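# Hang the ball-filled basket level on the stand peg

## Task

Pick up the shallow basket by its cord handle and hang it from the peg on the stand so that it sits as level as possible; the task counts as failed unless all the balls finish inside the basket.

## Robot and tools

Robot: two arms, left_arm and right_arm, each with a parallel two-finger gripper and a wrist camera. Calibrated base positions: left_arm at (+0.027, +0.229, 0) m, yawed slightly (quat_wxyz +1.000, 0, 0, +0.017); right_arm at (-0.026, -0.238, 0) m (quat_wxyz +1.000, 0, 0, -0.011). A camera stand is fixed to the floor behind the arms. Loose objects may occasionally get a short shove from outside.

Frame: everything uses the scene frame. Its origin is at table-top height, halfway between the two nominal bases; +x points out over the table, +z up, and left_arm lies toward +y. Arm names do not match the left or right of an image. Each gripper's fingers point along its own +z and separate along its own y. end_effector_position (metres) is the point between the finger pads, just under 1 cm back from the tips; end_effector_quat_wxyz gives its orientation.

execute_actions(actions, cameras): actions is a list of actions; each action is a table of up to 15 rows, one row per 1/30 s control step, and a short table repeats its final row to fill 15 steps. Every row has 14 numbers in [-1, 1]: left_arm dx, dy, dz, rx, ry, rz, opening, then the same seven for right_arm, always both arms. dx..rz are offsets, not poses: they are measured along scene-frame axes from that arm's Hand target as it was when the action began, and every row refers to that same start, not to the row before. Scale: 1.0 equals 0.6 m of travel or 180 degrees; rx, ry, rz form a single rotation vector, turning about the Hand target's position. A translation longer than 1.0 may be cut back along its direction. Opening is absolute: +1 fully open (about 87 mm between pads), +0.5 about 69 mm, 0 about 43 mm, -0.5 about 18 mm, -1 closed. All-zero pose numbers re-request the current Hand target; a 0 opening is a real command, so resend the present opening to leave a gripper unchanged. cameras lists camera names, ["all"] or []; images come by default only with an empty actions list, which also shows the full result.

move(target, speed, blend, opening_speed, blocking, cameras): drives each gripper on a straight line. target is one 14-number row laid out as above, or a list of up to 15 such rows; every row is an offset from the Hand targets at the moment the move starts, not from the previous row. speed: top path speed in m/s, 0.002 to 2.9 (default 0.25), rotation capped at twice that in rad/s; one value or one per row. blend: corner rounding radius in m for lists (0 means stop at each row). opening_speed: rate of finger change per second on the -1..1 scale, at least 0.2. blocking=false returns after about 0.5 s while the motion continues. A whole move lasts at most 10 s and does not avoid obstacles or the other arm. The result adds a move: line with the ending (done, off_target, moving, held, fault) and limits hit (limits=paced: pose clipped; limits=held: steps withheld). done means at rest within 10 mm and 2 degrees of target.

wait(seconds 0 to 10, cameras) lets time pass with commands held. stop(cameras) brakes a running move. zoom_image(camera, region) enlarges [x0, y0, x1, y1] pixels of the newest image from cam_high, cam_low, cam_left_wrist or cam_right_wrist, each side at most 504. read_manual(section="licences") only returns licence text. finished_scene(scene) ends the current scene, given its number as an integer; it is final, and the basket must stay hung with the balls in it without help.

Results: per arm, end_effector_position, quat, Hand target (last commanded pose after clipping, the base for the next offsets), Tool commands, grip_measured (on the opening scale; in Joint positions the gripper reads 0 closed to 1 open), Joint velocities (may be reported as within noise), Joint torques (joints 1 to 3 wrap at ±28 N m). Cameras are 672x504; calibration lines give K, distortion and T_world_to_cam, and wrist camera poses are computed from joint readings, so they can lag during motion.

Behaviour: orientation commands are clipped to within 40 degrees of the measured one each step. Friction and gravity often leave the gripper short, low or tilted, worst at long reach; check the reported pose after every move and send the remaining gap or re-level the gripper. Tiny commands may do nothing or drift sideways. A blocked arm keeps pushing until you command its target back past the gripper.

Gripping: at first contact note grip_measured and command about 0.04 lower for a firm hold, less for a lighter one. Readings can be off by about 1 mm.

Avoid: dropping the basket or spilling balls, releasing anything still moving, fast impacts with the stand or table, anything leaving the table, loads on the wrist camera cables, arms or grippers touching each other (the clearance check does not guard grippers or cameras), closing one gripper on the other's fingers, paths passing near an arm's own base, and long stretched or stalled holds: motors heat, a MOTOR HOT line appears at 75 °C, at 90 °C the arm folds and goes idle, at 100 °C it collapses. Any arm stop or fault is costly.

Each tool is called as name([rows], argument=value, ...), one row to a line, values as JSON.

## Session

execute_actions(actions=[])

Scene clock: 0.00 s.
left_arm: end_effector_position=(+0.4241, +0.2525, +0.0688) grip_measured=+1.000 end_effector_quat_wxyz=(+0.601, -0.050, +0.791, +0.103) | right_arm: end_effector_position=(+0.3639, -0.2311, +0.0615) grip_measured=+0.962 end_effector_quat_wxyz=(+0.596, -0.001, +0.802, +0.021)
Joint positions: left_arm=[-0.109 1.585 0.405 0.907 -0.297 0.025 1] | right_arm=[0.023 1.553 0.369 0.892 -0.036 0.023 0.981]
Joint velocities: within noise
Joint torques (N m): no reading
Heat: left arm: 30 °C; right arm: 34 °C.
Hand target: left_arm +0.4258, +0.2523, +0.0721; +0.604, -0.051, +0.789, +0.103 | right_arm +0.3645, -0.2311, +0.0624; +0.596, -0.001, +0.803, +0.021
Tool commands: left_gripper/opening=+1.0 right_gripper/opening=+1.0
camera_calibration:
cam_left_wrist: T_world_to_cam=[[0.22493, -0.969845, -0.0938434, 0.153385], [-0.896988, -0.168488, -0.408686, 0.470585], [0.380551, 0.176102, -0.907838, 0.0000933667], [0, 0, 0, 1]] pos_world=[0.387572, 0.228031, 0.2068]
cam_right_wrist: T_world_to_cam=[[0.0261987, -0.999041, -0.0350826, -0.239645], [-0.923456, -0.0107475, -0.383555, 0.377857], [0.38281, 0.0424459, -0.922852, 0.0705266], [0, 0, 0, 1]] pos_world=[0.328215, -0.238348, 0.201607]

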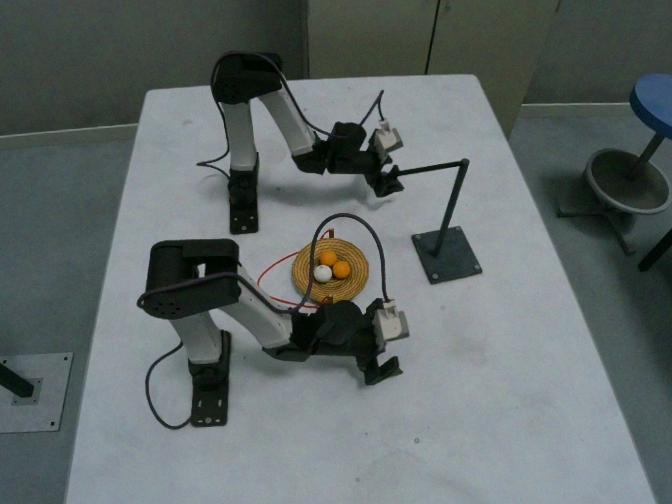

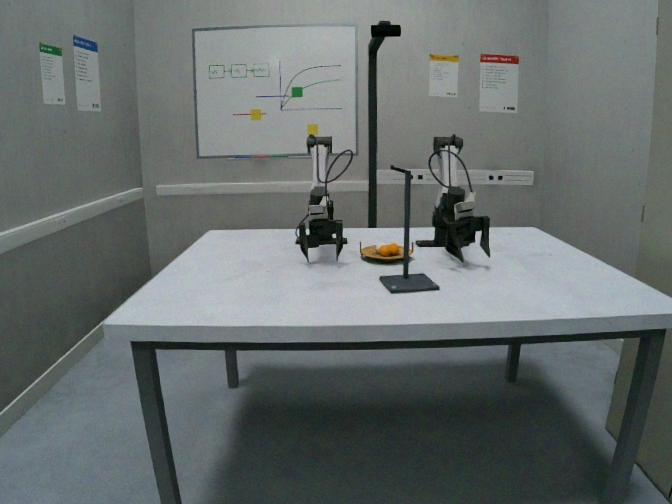

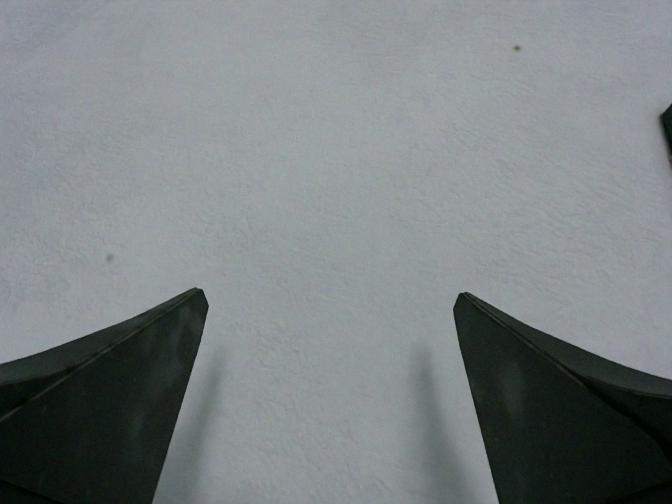

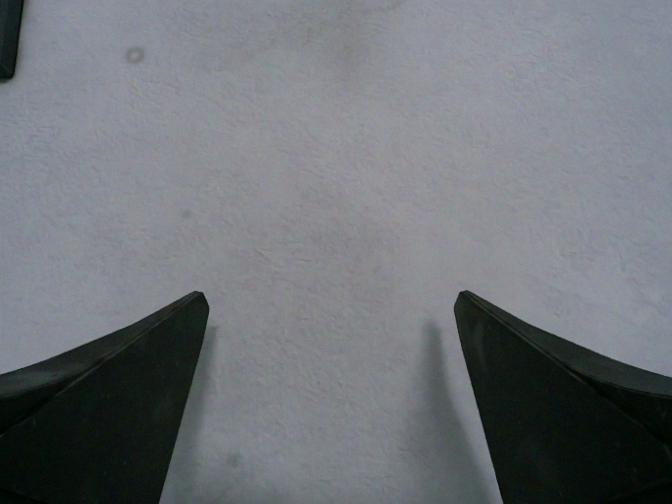

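move([
  [-0.2,0,0.25,0.01,0.03,-0.1,1,0,0,0,0,0,0,1],
  [-0.393,-0.2205,0.33,0.0588,0.1496,-0.4935,1,0,0,0,0,0,0,1],
], blend=[0.08,0], cameras=["cam_left_wrist"], speed=0.3)

Scene clock: 32.07 s.
left_arm: end_effector_position=(+0.1907, +0.1183, +0.2663) grip_measured=+1.000 end_effector_quat_wxyz=(+0.342, +0.569, +0.704, -0.253) | right_arm: end_effector_position=(+0.3639, -0.2311, +0.0615) grip_measured=+0.962 end_effector_quat_wxyz=(+0.596, -0.001, +0.802, +0.021)
Joint positions: left_arm=[-0.083 1.08 1.398 -1.544 0.826 1.16 1] | right_arm=[0.023 1.553 0.369 0.892 -0.036 0.023 0.981]
Joint torques (N m): left_arm=[-0.18 -0.43 7.38 0.89 0.33 0.13] | right_arm=[-0.24 -5.08 5.91 2.26 0.07 -0.01]
Heat: left arm: 36 °C; right arm: 35 °C.
Hand target: left_arm +0.1900, +0.1201, +0.2701; +0.324, +0.582, +0.695, -0.272 | right_arm +0.3645, -0.2311, +0.0624; +0.596, -0.001, +0.803, +0.021
Off the commanded pose: left_arm 0.004 m, 4 deg | right_arm 0.001 m, 0 deg.
joint sent to its limit (left arm) — joint 4 (wrist pitch), lower limit. The joint targets are off in orientation, not in position.
move: off_target (left_arm)
camera_calibration:
cam_left_wrist: T_world_to_cam=[[-0.968392, -0.247012, -0.0346799, 0.220635], [-0.247451, 0.96886, 0.00890777, -0.0502202], [0.0313996, 0.0172078, -0.999359, 0.4016], [0, 0, 0, 1]] pos_world=[0.188624, 0.0962452, 0.409441]
Images, in order (width x height): cam_left_wrist 672x504.

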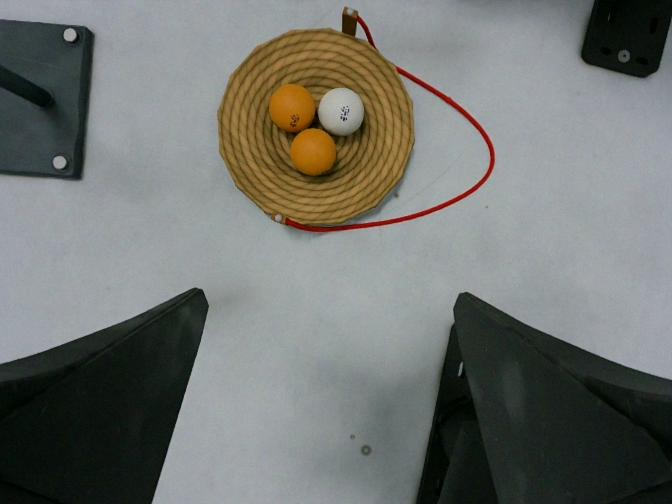

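zoom_image(camera="cam_left_wrist", region=[260, 0, 512, 240])

Scaled by 2.000 from the camera's 672x504 image, which has a finer 960x720 frame.

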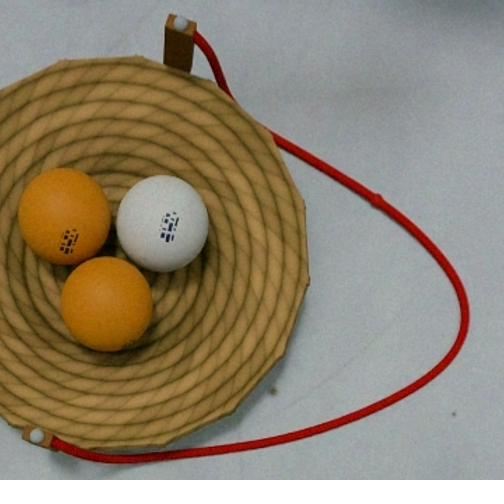

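move(target=[-0.183,-0.221,-0.333,0.137,0.024,0,-0.1,0,0,0,0,0,0,1], cameras=["cam_left_wrist"], speed=0.3)

Scene clock: 64.07 s.
left_arm: end_effector_position=(+0.0788, -0.0099, +0.0738) grip_measured=-0.100 end_effector_quat_wxyz=(+0.163, +0.630, +0.746, -0.144) | right_arm: end_effector_position=(+0.3639, -0.2311, +0.0615) grip_measured=+0.962 end_effector_quat_wxyz=(+0.596, -0.001, +0.802, +0.021)
Joint positions: left_arm=[-1.377 1.217 0.803 -0.72 0.035 0.053 0.45] | right_arm=[0.023 1.553 0.369 0.892 -0.036 0.023 0.981]
Joint torques (N m): left_arm=[-0.25 -1.96 6.37 1.54 -0.12 0] | right_arm=[-0.66 -5.16 5.6 2.31 0.02 0]
Heat: left arm: 41 °C; right arm: 36 °C.
Hand target: left_arm +0.0802, -0.0126, +0.0703; +0.166, +0.627, +0.748, -0.139 | right_arm +0.3645, -0.2311, +0.0624; +0.596, -0.001, +0.803, +0.021
Off the commanded pose: left_arm 0.005 m, 1 deg | right_arm 0.001 m, 0 deg.
move: done
camera_calibration:
cam_left_wrist: T_world_to_cam=[[-0.982631, -0.185563, -0.00185637, 0.0732666], [-0.167868, 0.884573, 0.435144, 0.00940926], [-0.0791045, 0.427897, -0.900359, 0.220419], [0, 0, 0, 1]] pos_world=[0.0910097, -0.0890443, 0.194498]
Images, in order (width x height): cam_left_wrist 672x504.

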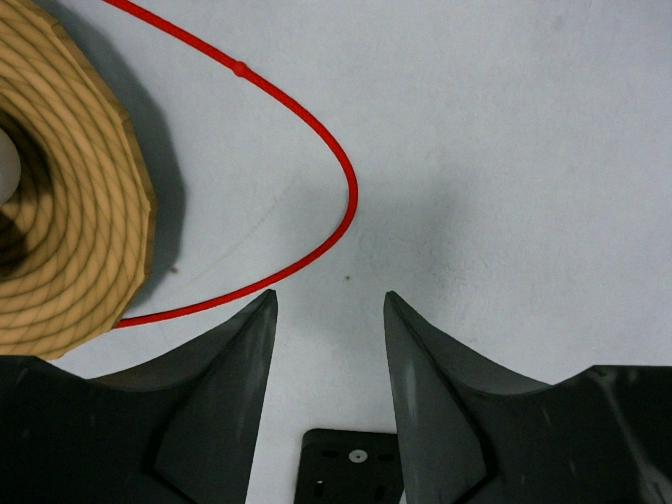

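move(target=[-0.0118,-0.022,-0.0705,0,0,-0.015,-0.3,0,0,0,0,0,0,1], cameras=["cam_left_wrist"], speed=0.15)

Scene clock: 79.33 s.
left_arm: end_effector_position=(+0.0729, -0.0260, +0.0339) grip_measured=-0.300 end_effector_quat_wxyz=(+0.163, +0.643, +0.734, -0.148) | right_arm: end_effector_position=(+0.3639, -0.2311, +0.0615) grip_measured=+0.962 end_effector_quat_wxyz=(+0.596, -0.001, +0.802, +0.021)
Joint positions: left_arm=[-1.414 1.324 0.709 -0.514 0.034 0.052 0.35] | right_arm=[0.023 1.553 0.369 0.892 -0.036 0.023 0.981]
Joint torques (N m): left_arm=[-0.28 -2.74 5.38 1.58 -0.07 0.11] | right_arm=[-0.59 -5.42 5.82 2.28 0.09 0.01]
Heat: left arm: 41 °C; right arm: 36 °C.
Hand target: left_arm +0.0730, -0.0257, +0.0280; +0.162, +0.645, +0.733, -0.142 | right_arm +0.3645, -0.2311, +0.0624; +0.596, -0.001, +0.803, +0.021
Off the commanded pose: left_arm 0.006 m, 1 deg | right_arm 0.001 m, 0 deg.
move: done
camera_calibration:
cam_left_wrist: T_world_to_cam=[[-0.988669, -0.150091, -0.00267287, 0.0657498], [-0.136617, 0.892243, 0.430393, 0.0380329], [-0.0622134, 0.425881, -0.902638, 0.189658], [0, 0, 0, 1]] pos_world=[0.0819999, -0.104838, 0.154999]
Images, in order (width x height): cam_left_wrist 672x504.

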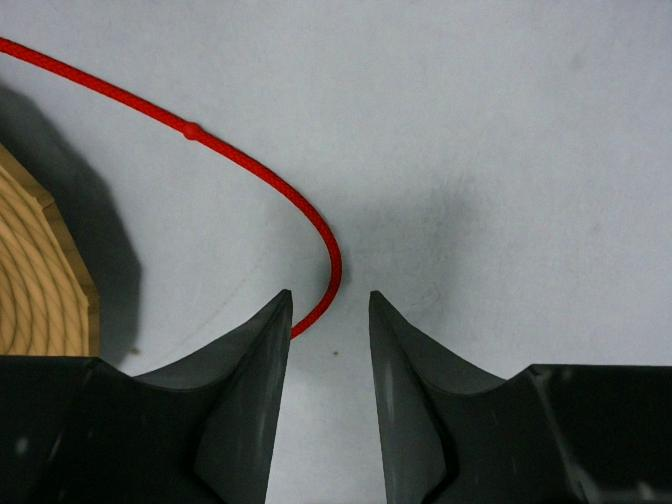

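move(target=[-0.0045,0.004,-0.027,0,0,0,-0.3,0,0,0,0,0,0,1], cameras=["cam_left_wrist"], speed=0.1)

Scene clock: 90.50 s.
left_arm: end_effector_position=(+0.0701, -0.0243, +0.0179) grip_measured=-0.300 end_effector_quat_wxyz=(+0.162, +0.646, +0.730, -0.149) | right_arm: end_effector_position=(+0.3639, -0.2311, +0.0615) grip_measured=+0.962 end_effector_quat_wxyz=(+0.596, -0.001, +0.802, +0.021)
Joint positions: left_arm=[-1.424 1.345 0.655 -0.438 0.034 0.052 0.35] | right_arm=[0.023 1.553 0.369 0.892 -0.036 0.023 0.981]
Joint torques (N m): left_arm=[-0.31 -2.8 5.16 1.59 -0.11 0] | right_arm=[-0.46 -5.27 6.09 2.28 0.05 0.01]
Heat: left arm: 40 °C; right arm: 37 °C.
Hand target: left_arm +0.0704, -0.0234, +0.0119; +0.162, +0.645, +0.733, -0.143 | right_arm +0.3645, -0.2311, +0.0624; +0.596, -0.001, +0.803, +0.021
Off the commanded pose: left_arm 0.006 m, 1 deg | right_arm 0.001 m, 0 deg.
move: done
camera_calibration:
cam_left_wrist: T_world_to_cam=[[-0.99004, -0.140762, -0.00270049, 0.0635589], [-0.128259, 0.893859, 0.429612, 0.04263], [-0.058059, 0.425679, -0.90301, 0.17402], [0, 0, 0, 1]] pos_world=[0.078497, -0.103235, 0.138999]
Images, in order (width x height): cam_left_wrist 672x504.

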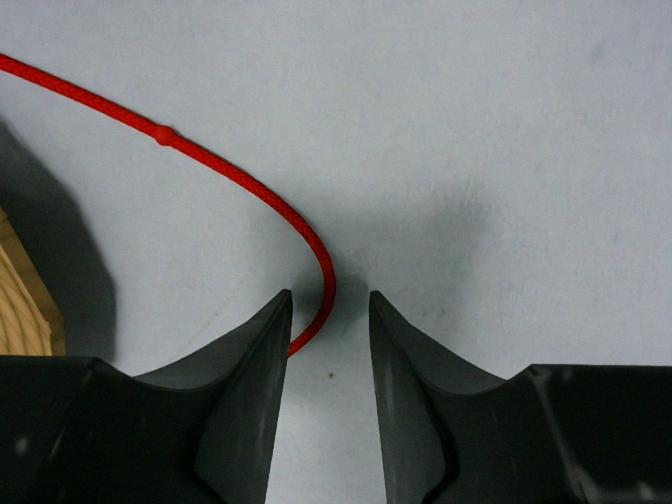

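move([
  [0,0,0,0,0,0,-0.3,0,0,0,0,0,0,1],
  [0,0,-0.005,0,0,0,-1,0,0,0,0,0,0,1],
], cameras=["cam_left_wrist"], speed=0.1, opening_speed=0.8)

Scene clock: 102.27 s.
left_arm: end_effector_position=(+0.0703, -0.0255, +0.0168) grip_measured=-0.919 end_effector_quat_wxyz=(+0.165, +0.646, +0.730, -0.151) | right_arm: end_effector_position=(+0.3639, -0.2311, +0.0615) grip_measured=+0.962 end_effector_quat_wxyz=(+0.596, -0.001, +0.802, +0.021)
Joint positions: left_arm=[-1.424 1.345 0.648 -0.422 0.034 0.052 0.041] | right_arm=[0.023 1.553 0.369 0.892 -0.036 0.023 0.981]
Joint torques (N m): left_arm=[-0.29 -2.24 5.07 1.59 -0.11 0] | right_arm=[-0.49 -5.26 5.71 2.3 0.1 0.01]
Heat: left arm: 39 °C; right arm: 37 °C.
Hand target: left_arm +0.0704, -0.0235, +0.0089; +0.162, +0.645, +0.733, -0.143 | right_arm +0.3645, -0.2311, +0.0624; +0.596, -0.001, +0.803, +0.021
Off the commanded pose: left_arm 0.008 m, 1 deg | right_arm 0.001 m, 0 deg.
move: done
camera_calibration:
cam_left_wrist: T_world_to_cam=[[-0.990036, -0.140781, -0.003016, 0.0635857], [-0.128865, 0.897186, 0.422435, 0.0442871], [-0.0567648, 0.418615, -0.906388, 0.173345], [0, 0, 0, 1]] pos_world=[0.0784991, -0.103347, 0.138601]
Images, in order (width x height): cam_left_wrist 672x504.

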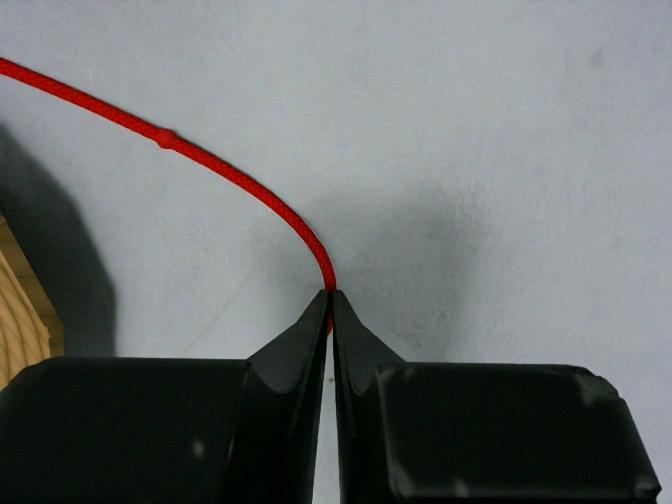

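move([
  [0.083,0.006,0.252,-0.09,-0.011,0,-1,0,0,0,0,0,0,1],
  [0.274,0.034,0.393,-0.167,-0.02,0,-1,0,0,0,0,0,0,1],
  [0.294,0.0375,0.4435,-0.167,-0.02,0,-1,0,0,0,0,0,0,1],
], cameras=["cam_left_wrist","cam_low","cam_high"], blend=[0.03,0.02,0], speed=0.15)

zoom_image(camera="cam_low", region=[330, 160, 450, 280])

zoom_image(camera="cam_high", region=[260, 150, 500, 330])

Scene clock: 118.50 s.
left_arm: end_effector_position=(+0.2453, +0.0005, +0.2702) grip_measured=-0.926 end_effector_quat_wxyz=(+0.346, +0.582, +0.670, -0.303) | right_arm: end_effector_position=(+0.3639, -0.2311, +0.0615) grip_measured=+0.962 end_effector_quat_wxyz=(+0.596, -0.001, +0.802, +0.021)
Joint positions: left_arm=[-0.536 1.297 1.44 -1.012 0.715 0.656 0.037] | right_arm=[0.023 1.553 0.369 0.892 -0.036 0.023 0.981]
Joint torques (N m): left_arm=[0.61 -2.65 8.64 1.49 0.49 0.23] | right_arm=[-0.34 -5.52 5.67 2.33 0.14 -0.03]
Heat: left arm: 40 °C; right arm: 37 °C.
Hand target: left_arm +0.2468, -0.0010, +0.2750; +0.347, +0.585, +0.665, -0.308 | right_arm +0.3645, -0.2311, +0.0624; +0.596, -0.001, +0.803, +0.021
Off the commanded pose: left_arm 0.005 m, 1 deg | right_arm 0.001 m, 0 deg.
move: done; blend cut to 0.0163 m at target 2
camera_calibration:
cam_left_wrist: T_world_to_cam=[[-0.986727, -0.16233, 0.00428818, 0.238447], [-0.162243, 0.9844, -0.0680755, 0.0772725], [0.00682943, -0.0678677, -0.997671, 0.41145], [0, 0, 0, 1]] pos_world=[0.245009, -0.00943576, 0.414729]
Images, in order (width x height): cam_high 672x504, cam_low 672x504, cam_left_wrist 672x504.

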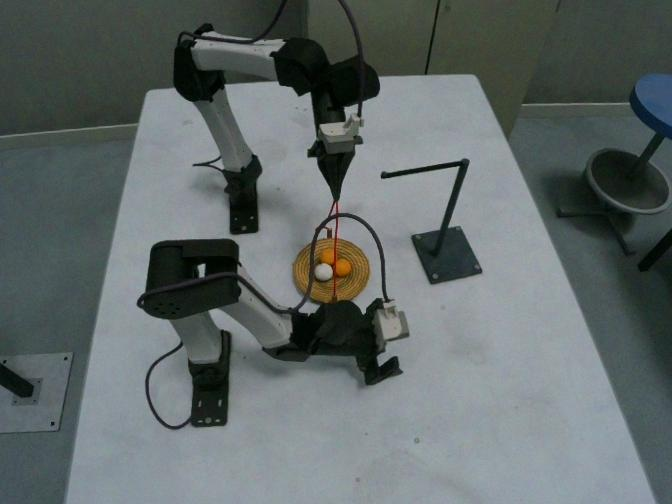

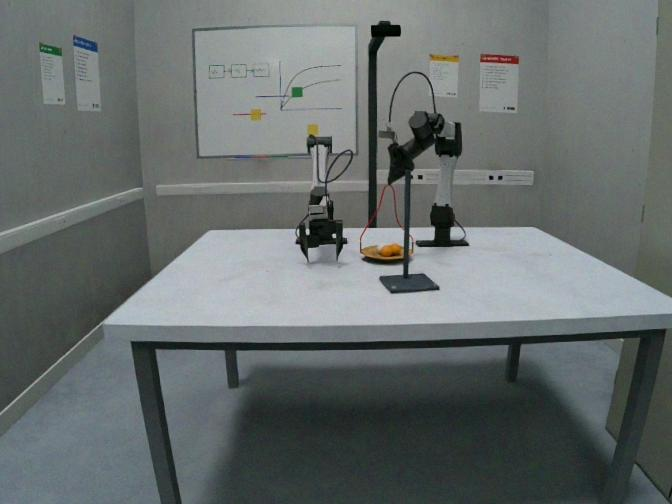

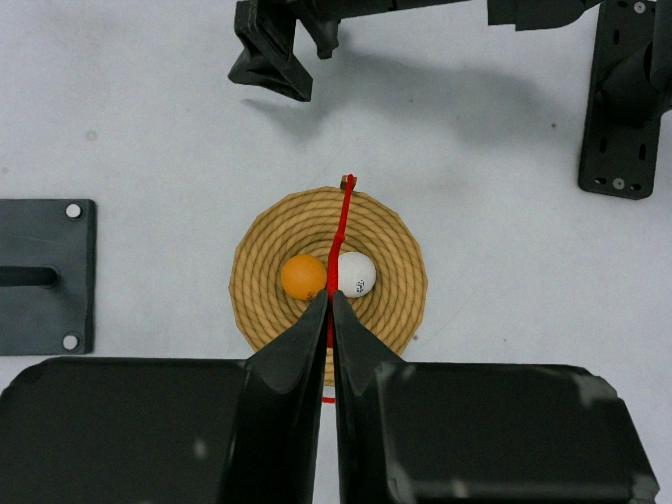

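Scaled by 4.200 from the camera's 672x504 image, which has a finer 960x720 frame.

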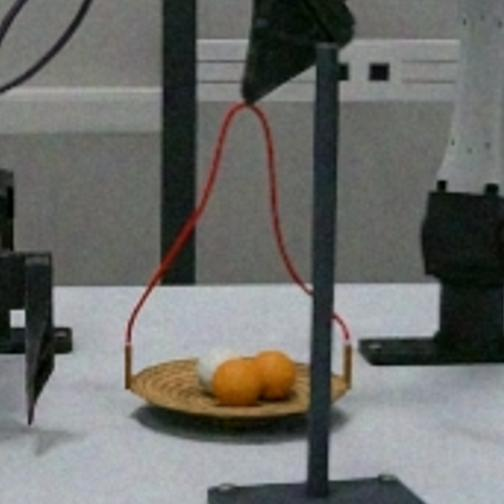

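Scaled by 2.100 from the camera's 672x504 image, which has a finer 960x720 frame.

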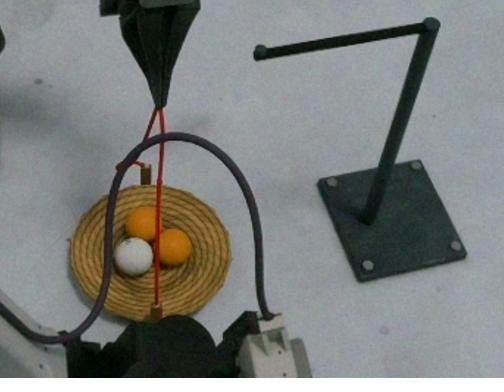

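move([
  [0,-0.011,0.035,0,0,0,-1,0,0,0,0,0,0,1],
  [0,-0.011,0.11,0,0,0,-1,0,0,0,0,0,0,1],
], cameras=["cam_left_wrist","cam_low","cam_high"], blend=[0.01,0], speed=[0.1,0.04])

zoom_image(camera="cam_low", region=[330, 140, 450, 270])

zoom_image(camera="cam_high", region=[260, 150, 500, 330])

Scene clock: 127.10 s.
left_arm: end_effector_position=(+0.2452, -0.0042, +0.3347) grip_measured=-0.928 end_effector_quat_wxyz=(+0.342, +0.584, +0.669, -0.307) | right_arm: end_effector_position=(+0.3639, -0.2311, +0.0615) grip_measured=+0.962 end_effector_quat_wxyz=(+0.596, -0.001, +0.802, +0.021)
Joint positions: left_arm=[-0.549 1.439 1.844 -1.278 0.715 0.651 0.036] | right_arm=[0.023 1.553 0.369 0.892 -0.036 0.023 0.981]
Joint torques (N m): left_arm=[-0.27 -3.41 8.18 1.62 0.34 0.01] | right_arm=[-0.53 -5.08 5.79 2.33 0.08 0.05]
Heat: left arm: 41 °C; right arm: 37 °C.
Hand target: left_arm +0.2468, -0.0076, +0.3409; +0.347, +0.585, +0.666, -0.308 | right_arm +0.3645, -0.2311, +0.0624; +0.596, -0.001, +0.803, +0.021
Off the commanded pose: left_arm 0.007 m, 1 deg | right_arm 0.001 m, 0 deg.
move: done
camera_calibration:
cam_left_wrist: T_world_to_cam=[[-0.988255, -0.15237, 0.0116296, 0.235261], [-0.152806, 0.986094, -0.0653397, 0.0829126], [-0.0015121, -0.0663494, -0.997795, 0.477501], [0, 0, 0, 1]] pos_world=[0.24589, -0.0142309, 0.47913]
Images, in order (width x height): cam_high 672x504, cam_low 672x504, cam_left_wrist 672x504.

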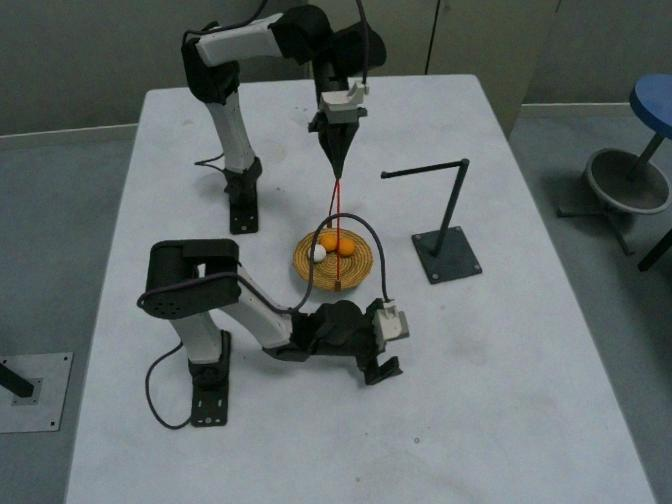

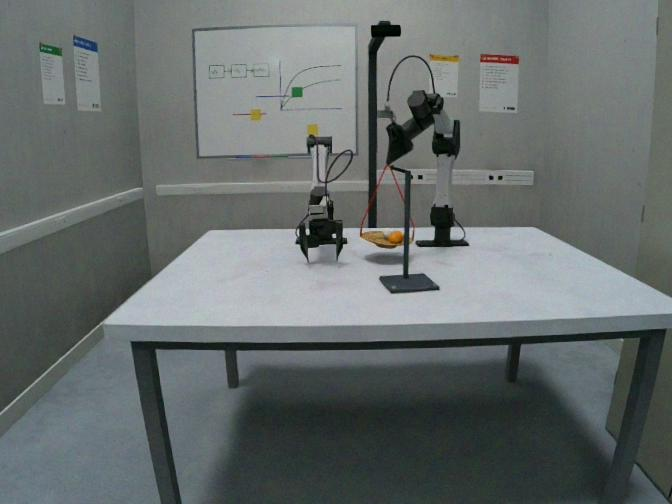

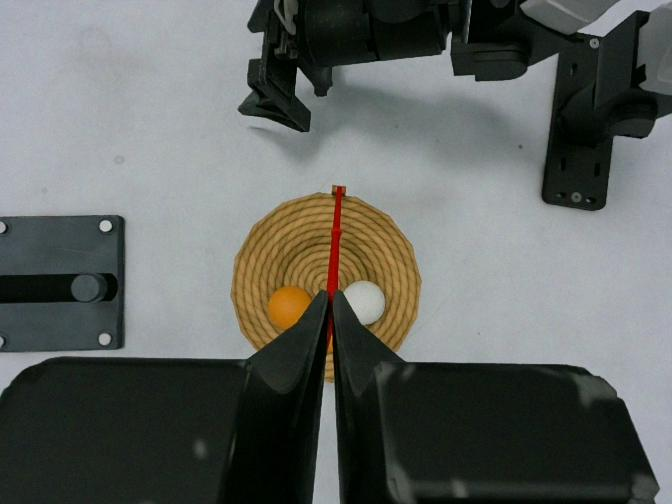

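Scaled by 3.877 from the camera's 672x504 image, which has a finer 960x720 frame.

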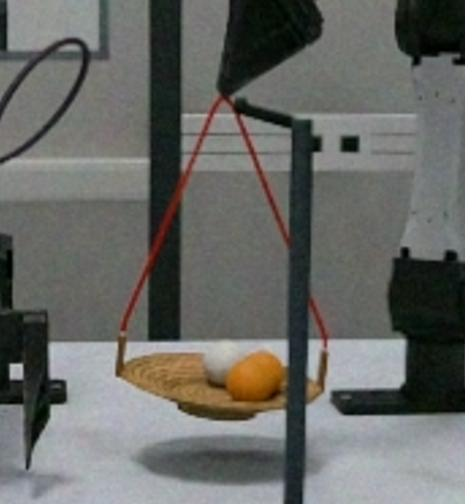

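Scaled by 2.100 from the camera's 672x504 image, which has a finer 960x720 frame.

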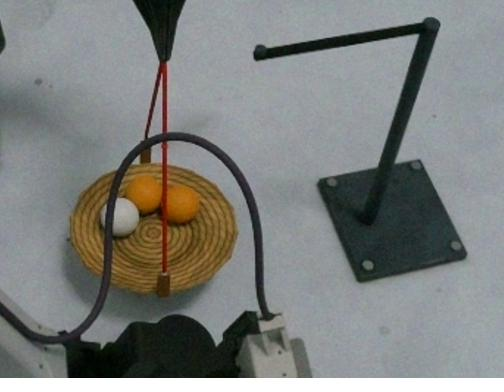

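move([
  [0,0,0.05,-0.04,-0.005,0,-1,0,0,0,0,0,0,1],
  [0.05,0,0.1,-0.0827,-0.01,0,-1,0,0,0,0,0,0,1],
], cameras=["cam_left_wrist","cam_low"], blend=[0.02,0], speed=0.06)

zoom_image(camera="cam_low", region=[330, 130, 450, 260])

Scene clock: 179.40 s.
left_arm: end_effector_position=(+0.2722, -0.0035, +0.3889) grip_measured=-0.928 end_effector_quat_wxyz=(+0.414, +0.538, +0.630, -0.376) | right_arm: end_effector_position=(+0.3639, -0.2311, +0.0615) grip_measured=+0.962 end_effector_quat_wxyz=(+0.596, -0.001, +0.802, +0.021)
Joint positions: left_arm=[-0.399 1.481 1.953 -1.179 0.957 0.579 0.036] | right_arm=[0.023 1.553 0.369 0.892 -0.036 0.023 0.981]
Joint torques (N m): left_arm=[0.62 -3.58 7.92 2.04 0.64 -0.01] | right_arm=[-0.43 -5.19 5.78 2.3 0.08 0.03]
Heat: left arm: 43 °C; right arm: 39 °C.
Hand target: left_arm +0.2769, -0.0076, +0.4008; +0.430, +0.540, +0.615, -0.382 | right_arm +0.3645, -0.2311, +0.0624; +0.596, -0.001, +0.803, +0.021
Off the commanded pose: left_arm 0.013 m, 3 deg | right_arm 0.001 m, 0 deg.
move: off_target (left_arm)
camera_calibration:
cam_left_wrist: T_world_to_cam=[[-0.9864, -0.160732, 0.0343531, 0.252086], [-0.163693, 0.941839, -0.293502, 0.181557], [0.0148202, -0.295134, -0.955341, 0.509943], [0, 0, 0, 1]] pos_world=[0.27082, 0.020022, 0.531797]
Images, in order (width x height): cam_low 672x504, cam_left_wrist 672x504.

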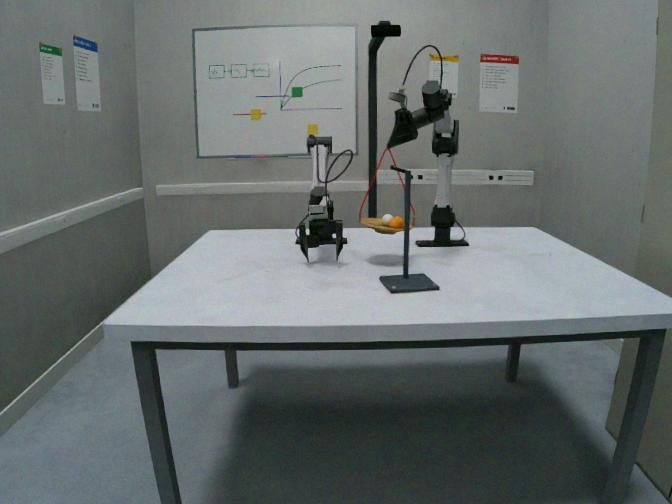

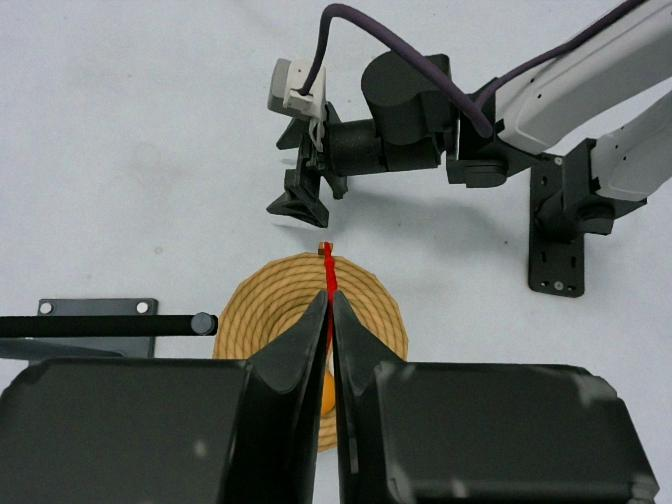

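Scaled by 3.877 from the camera's 672x504 image, which has a finer 960x720 frame.

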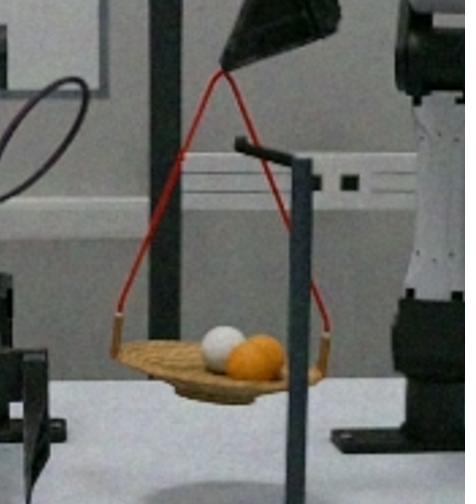

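move(target=[0.161,0.0167,0,0,0,0,-1,0,0,0,0,0,0,1], cameras=["cam_left_wrist","cam_low"], speed=0.07)

zoom_image(camera="cam_low", region=[330, 130, 450, 260])

Scene clock: 208.43 s.
left_arm: end_effector_position=(+0.3710, +0.0041, +0.3986) grip_measured=-0.928 end_effector_quat_wxyz=(+0.428, +0.535, +0.625, -0.374) | right_arm: end_effector_position=(+0.3639, -0.2311, +0.0615) grip_measured=+0.962 end_effector_quat_wxyz=(+0.596, -0.001, +0.802, +0.021)
Joint positions: left_arm=[-0.27 1.958 2.598 -1.437 1.052 0.715 0.036] | right_arm=[0.023 1.553 0.369 0.892 -0.036 0.023 0.981]
Joint torques (N m): left_arm=[0.61 -6.61 6.9 1.56 0.7 0.22] | right_arm=[-0.4 -5.11 5.67 2.28 0.06 -0.04]
Heat: left arm: 48 °C; right arm: 39 °C.
Hand target: left_arm +0.3734, +0.0024, +0.4009; +0.430, +0.540, +0.615, -0.382 | right_arm +0.3645, -0.2311, +0.0624; +0.596, -0.001, +0.803, +0.021
Off the commanded pose: left_arm 0.004 m, 2 deg | right_arm 0.001 m, 0 deg.
move: done
camera_calibration:
cam_left_wrist: T_world_to_cam=[[-0.985299, -0.169957, 0.0173243, 0.35686], [-0.166715, 0.934423, -0.314736, 0.20293], [0.0373034, -0.312997, -0.949021, 0.509186], [0, 0, 0, 1]] pos_world=[0.366451, 0.0304024, 0.540916]
Images, in order (width x height): cam_low 672x504, cam_left_wrist 672x504.

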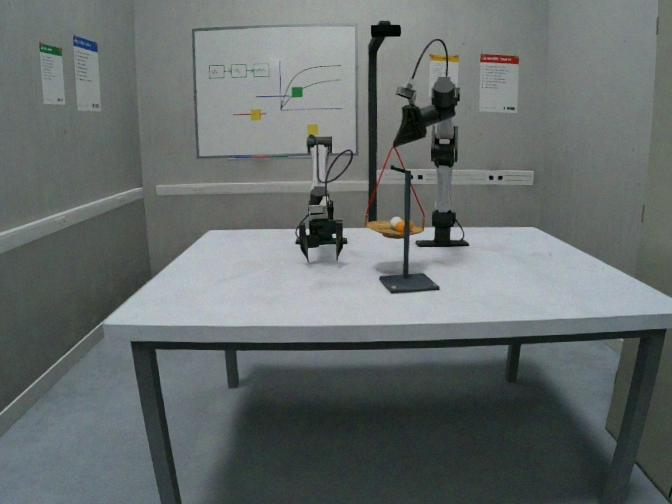

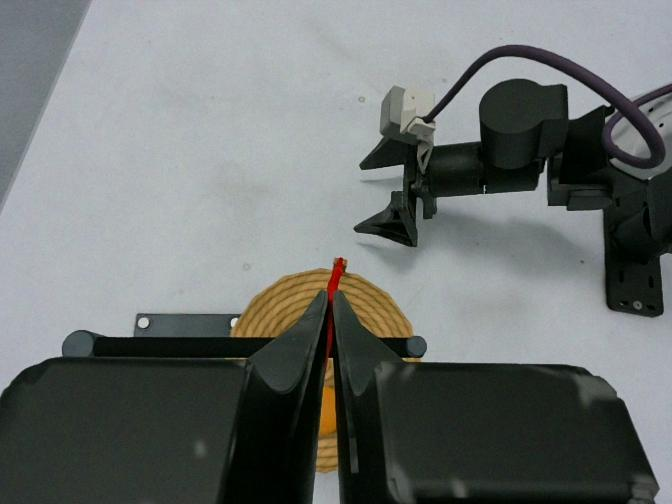

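Scaled by 3.877 from the camera's 672x504 image, which has a finer 960x720 frame.

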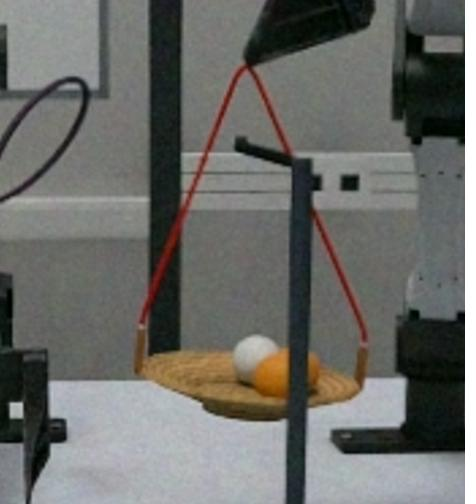

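move(target=[0,0,-0.083,0,0,0,-1,0,0,0,0,0,0,1], cameras=["cam_left_wrist","cam_low"], speed=0.06)

zoom_image(camera="cam_low", region=[340, 145, 460, 275])

zoom_image(camera="cam_left_wrist", region=[230, 210, 450, 460])

Scene clock: 218.47 s.
left_arm: end_effector_position=(+0.3781, +0.0003, +0.3421) grip_measured=-0.930 end_effector_quat_wxyz=(+0.418, +0.539, +0.622, -0.386) | right_arm: end_effector_position=(+0.3639, -0.2311, +0.0615) grip_measured=+0.962 end_effector_quat_wxyz=(+0.596, -0.001, +0.802, +0.021)
Joint positions: left_arm=[-0.27 1.791 2.079 -1.126 1.076 0.743 0.035] | right_arm=[0.023 1.553 0.369 0.892 -0.036 0.023 0.981]
Joint torques (N m): left_arm=[0.53 -10.97 4.67 1.72 0.48 0.05] | right_arm=[-0.36 -4.83 6.06 2.28 0.04 0]
Heat: left arm: 47 °C; right arm: 40 °C.
Hand target: left_arm +0.3734, +0.0024, +0.3511; +0.430, +0.540, +0.615, -0.382 | right_arm +0.3645, -0.2311, +0.0624; +0.596, -0.001, +0.803, +0.021
Off the commanded pose: left_arm 0.010 m, 2 deg | right_arm 0.001 m, 0 deg.
move: done
camera_calibration:
cam_left_wrist: T_world_to_cam=[[-0.988826, -0.144448, 0.0368623, 0.358832], [-0.148677, 0.937447, -0.314784, 0.183223], [0.0109134, -0.316747, -0.948447, 0.463892], [0, 0, 0, 1]] pos_world=[0.377001, 0.0270066, 0.484425]
Images, in order (width x height): cam_low 672x504, cam_left_wrist 672x504.

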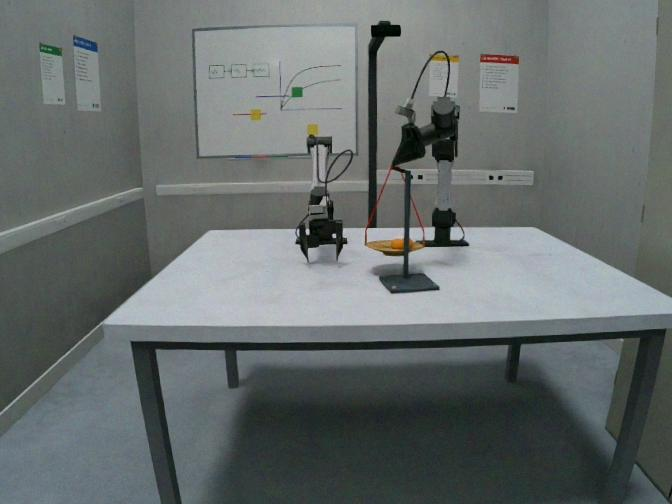

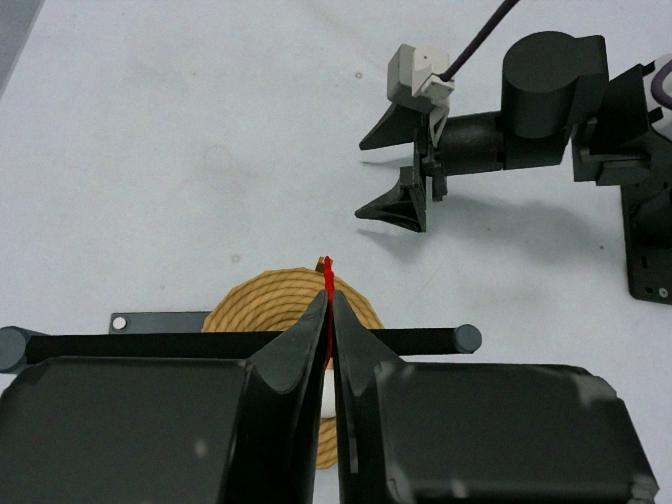

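Scaled by 3.877 from the camera's 672x504 image, which has a finer 960x720 frame.

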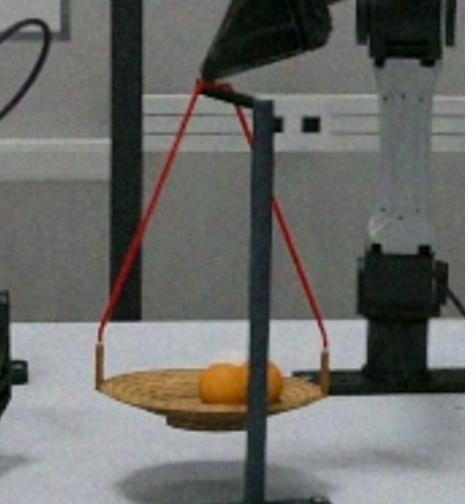

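Scaled by 2.016 from the camera's 672x504 image, which has a finer 960x720 frame.

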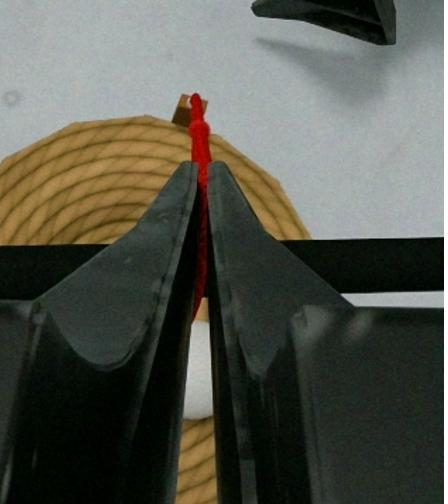

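zoom_image(camera="cam_low", region=[375, 150, 435, 200])

Scaled by 8.400 from the camera's 672x504 image, which has a finer 960x720 frame.

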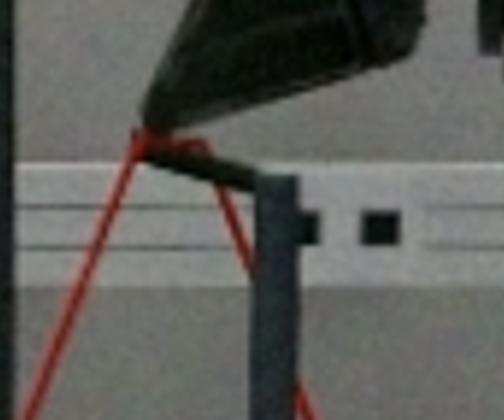

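move([
  [0,0,0.035,0,0,0,-1,0,0,0,0,0,0,1],
  [-0.003,0.0117,0.035,0,0,0,-1,0,0,0,0,0,0,1],
  [-0.003,0.0117,-0.005,0,0,0,-1,0,0,0,0,0,0,1],
], cameras=["cam_left_wrist","cam_low"], speed=0.05)

zoom_image(camera="cam_low", region=[375, 150, 435, 200])

zoom_image(camera="cam_low", region=[340, 145, 460, 275])

Scene clock: 238.40 s.
left_arm: end_effector_position=(+0.3731, +0.0083, +0.3402) grip_measured=-0.930 end_effector_quat_wxyz=(+0.412, +0.533, +0.627, -0.391) | right_arm: end_effector_position=(+0.3639, -0.2311, +0.0615) grip_measured=+0.962 end_effector_quat_wxyz=(+0.596, -0.001, +0.802, +0.021)
Joint positions: left_arm=[-0.249 1.777 2.06 -1.158 1.092 0.761 0.035] | right_arm=[0.023 1.553 0.369 0.892 -0.036 0.023 0.981]
Joint torques (N m): left_arm=[0.42 -10.47 4.59 1.79 0.46 0.2] | right_arm=[-0.54 -5.2 5.91 2.29 0.04 0.03]
Heat: left arm: 44 °C; right arm: 40 °C.
Hand target: left_arm +0.3717, +0.0094, +0.3481; +0.430, +0.540, +0.615, -0.382 | right_arm +0.3645, -0.2311, +0.0624; +0.596, -0.001, +0.803, +0.021
Off the commanded pose: left_arm 0.008 m, 3 deg | right_arm 0.001 m, 0 deg.
move: off_target (left_arm)
camera_calibration:
cam_left_wrist: T_world_to_cam=[[-0.987204, -0.148431, 0.0582727, 0.347218], [-0.159256, 0.936207, -0.313297, 0.177797], [-0.00805242, -0.318568, -0.947866, 0.471548], [0, 0, 0, 1]] pos_world=[0.374888, 0.0353036, 0.482434]
Images, in order (width x height): cam_low 672x504, cam_left_wrist 672x504.

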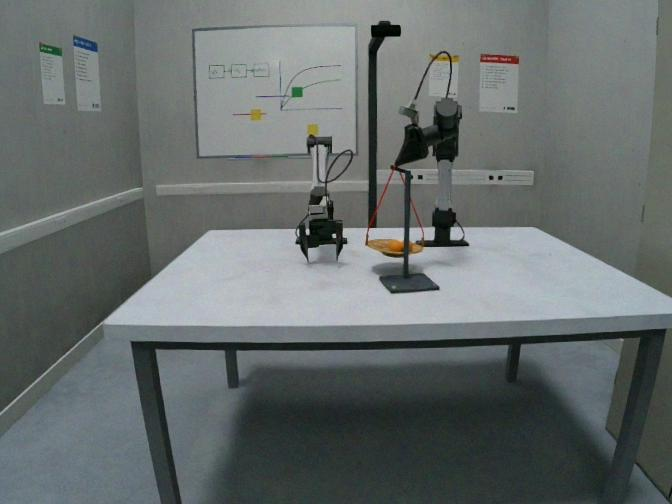

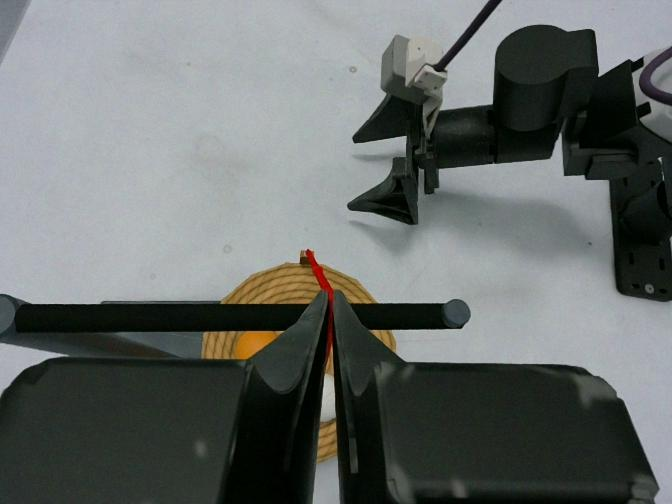

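Scaled by 8.400 from the camera's 672x504 image, which has a finer 960x720 frame.

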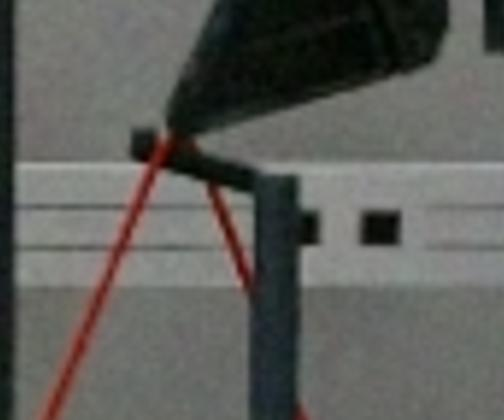

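Scaled by 3.877 from the camera's 672x504 image, which has a finer 960x720 frame.

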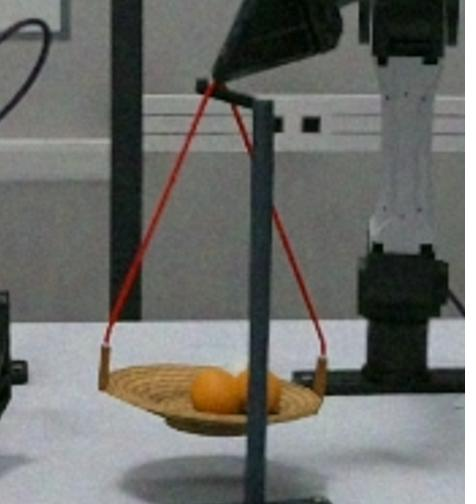

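move([
  [0,0,-0.017,0,0,0,-1,0,0,0,0,0,0,1],
], cameras=["cam_left_wrist","cam_low"], speed=0.04)

zoom_image(camera="cam_low", region=[375, 150, 435, 200])

zoom_image(camera="cam_low", region=[340, 145, 460, 275])

Scene clock: 251.60 s.
left_arm: end_effector_position=(+0.3726, +0.0080, +0.3394) grip_measured=-0.930 end_effector_quat_wxyz=(+0.426, +0.538, +0.615, -0.388) | right_arm: end_effector_position=(+0.3639, -0.2311, +0.0615) grip_measured=+0.962 end_effector_quat_wxyz=(+0.596, -0.001, +0.802, +0.021)
Joint positions: left_arm=[-0.247 1.739 1.989 -1.087 1.102 0.761 0.035] | right_arm=[0.023 1.553 0.369 0.892 -0.036 0.023 0.981]
Joint torques (N m): left_arm=[0.27 -9.17 4.19 1.65 0.34 0.19] | right_arm=[-0.83 -5.18 5.82 2.26 0.09 -0.02]
Heat: left arm: 43 °C; right arm: 40 °C.
Hand target: left_arm +0.3716, +0.0094, +0.3379; +0.430, +0.540, +0.615, -0.382 | right_arm +0.3645, -0.2311, +0.0624; +0.596, -0.001, +0.803, +0.021
Off the commanded pose: left_arm 0.002 m, 1 deg | right_arm 0.001 m, 0 deg.
move: done
camera_calibration:
cam_left_wrist: T_world_to_cam=[[-0.989385, -0.143038, 0.0256535, 0.35858], [-0.143367, 0.931907, -0.333159, 0.178521], [0.0237478, -0.3333, -0.942522, 0.457143], [0, 0, 0, 1]] pos_world=[0.369512, 0.0372917, 0.481144]
Images, in order (width x height): cam_low 672x504, cam_left_wrist 672x504.

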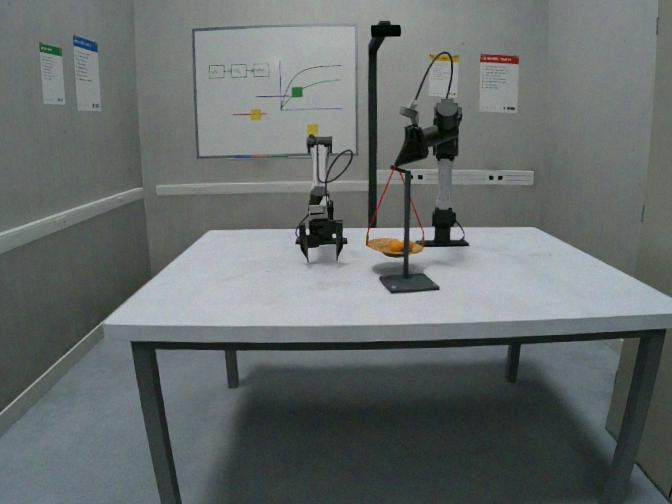

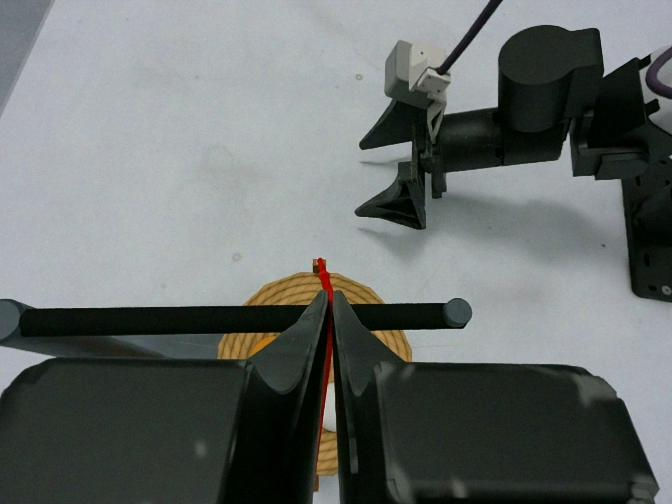

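Scaled by 8.400 from the camera's 672x504 image, which has a finer 960x720 frame.

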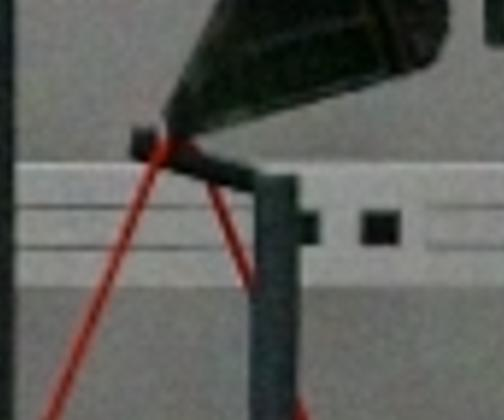

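Scaled by 3.877 from the camera's 672x504 image, which has a finer 960x720 frame.

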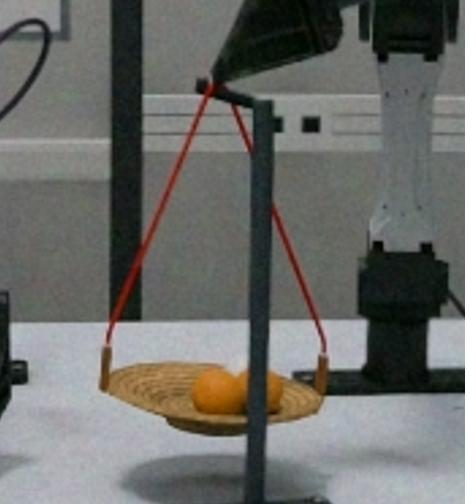

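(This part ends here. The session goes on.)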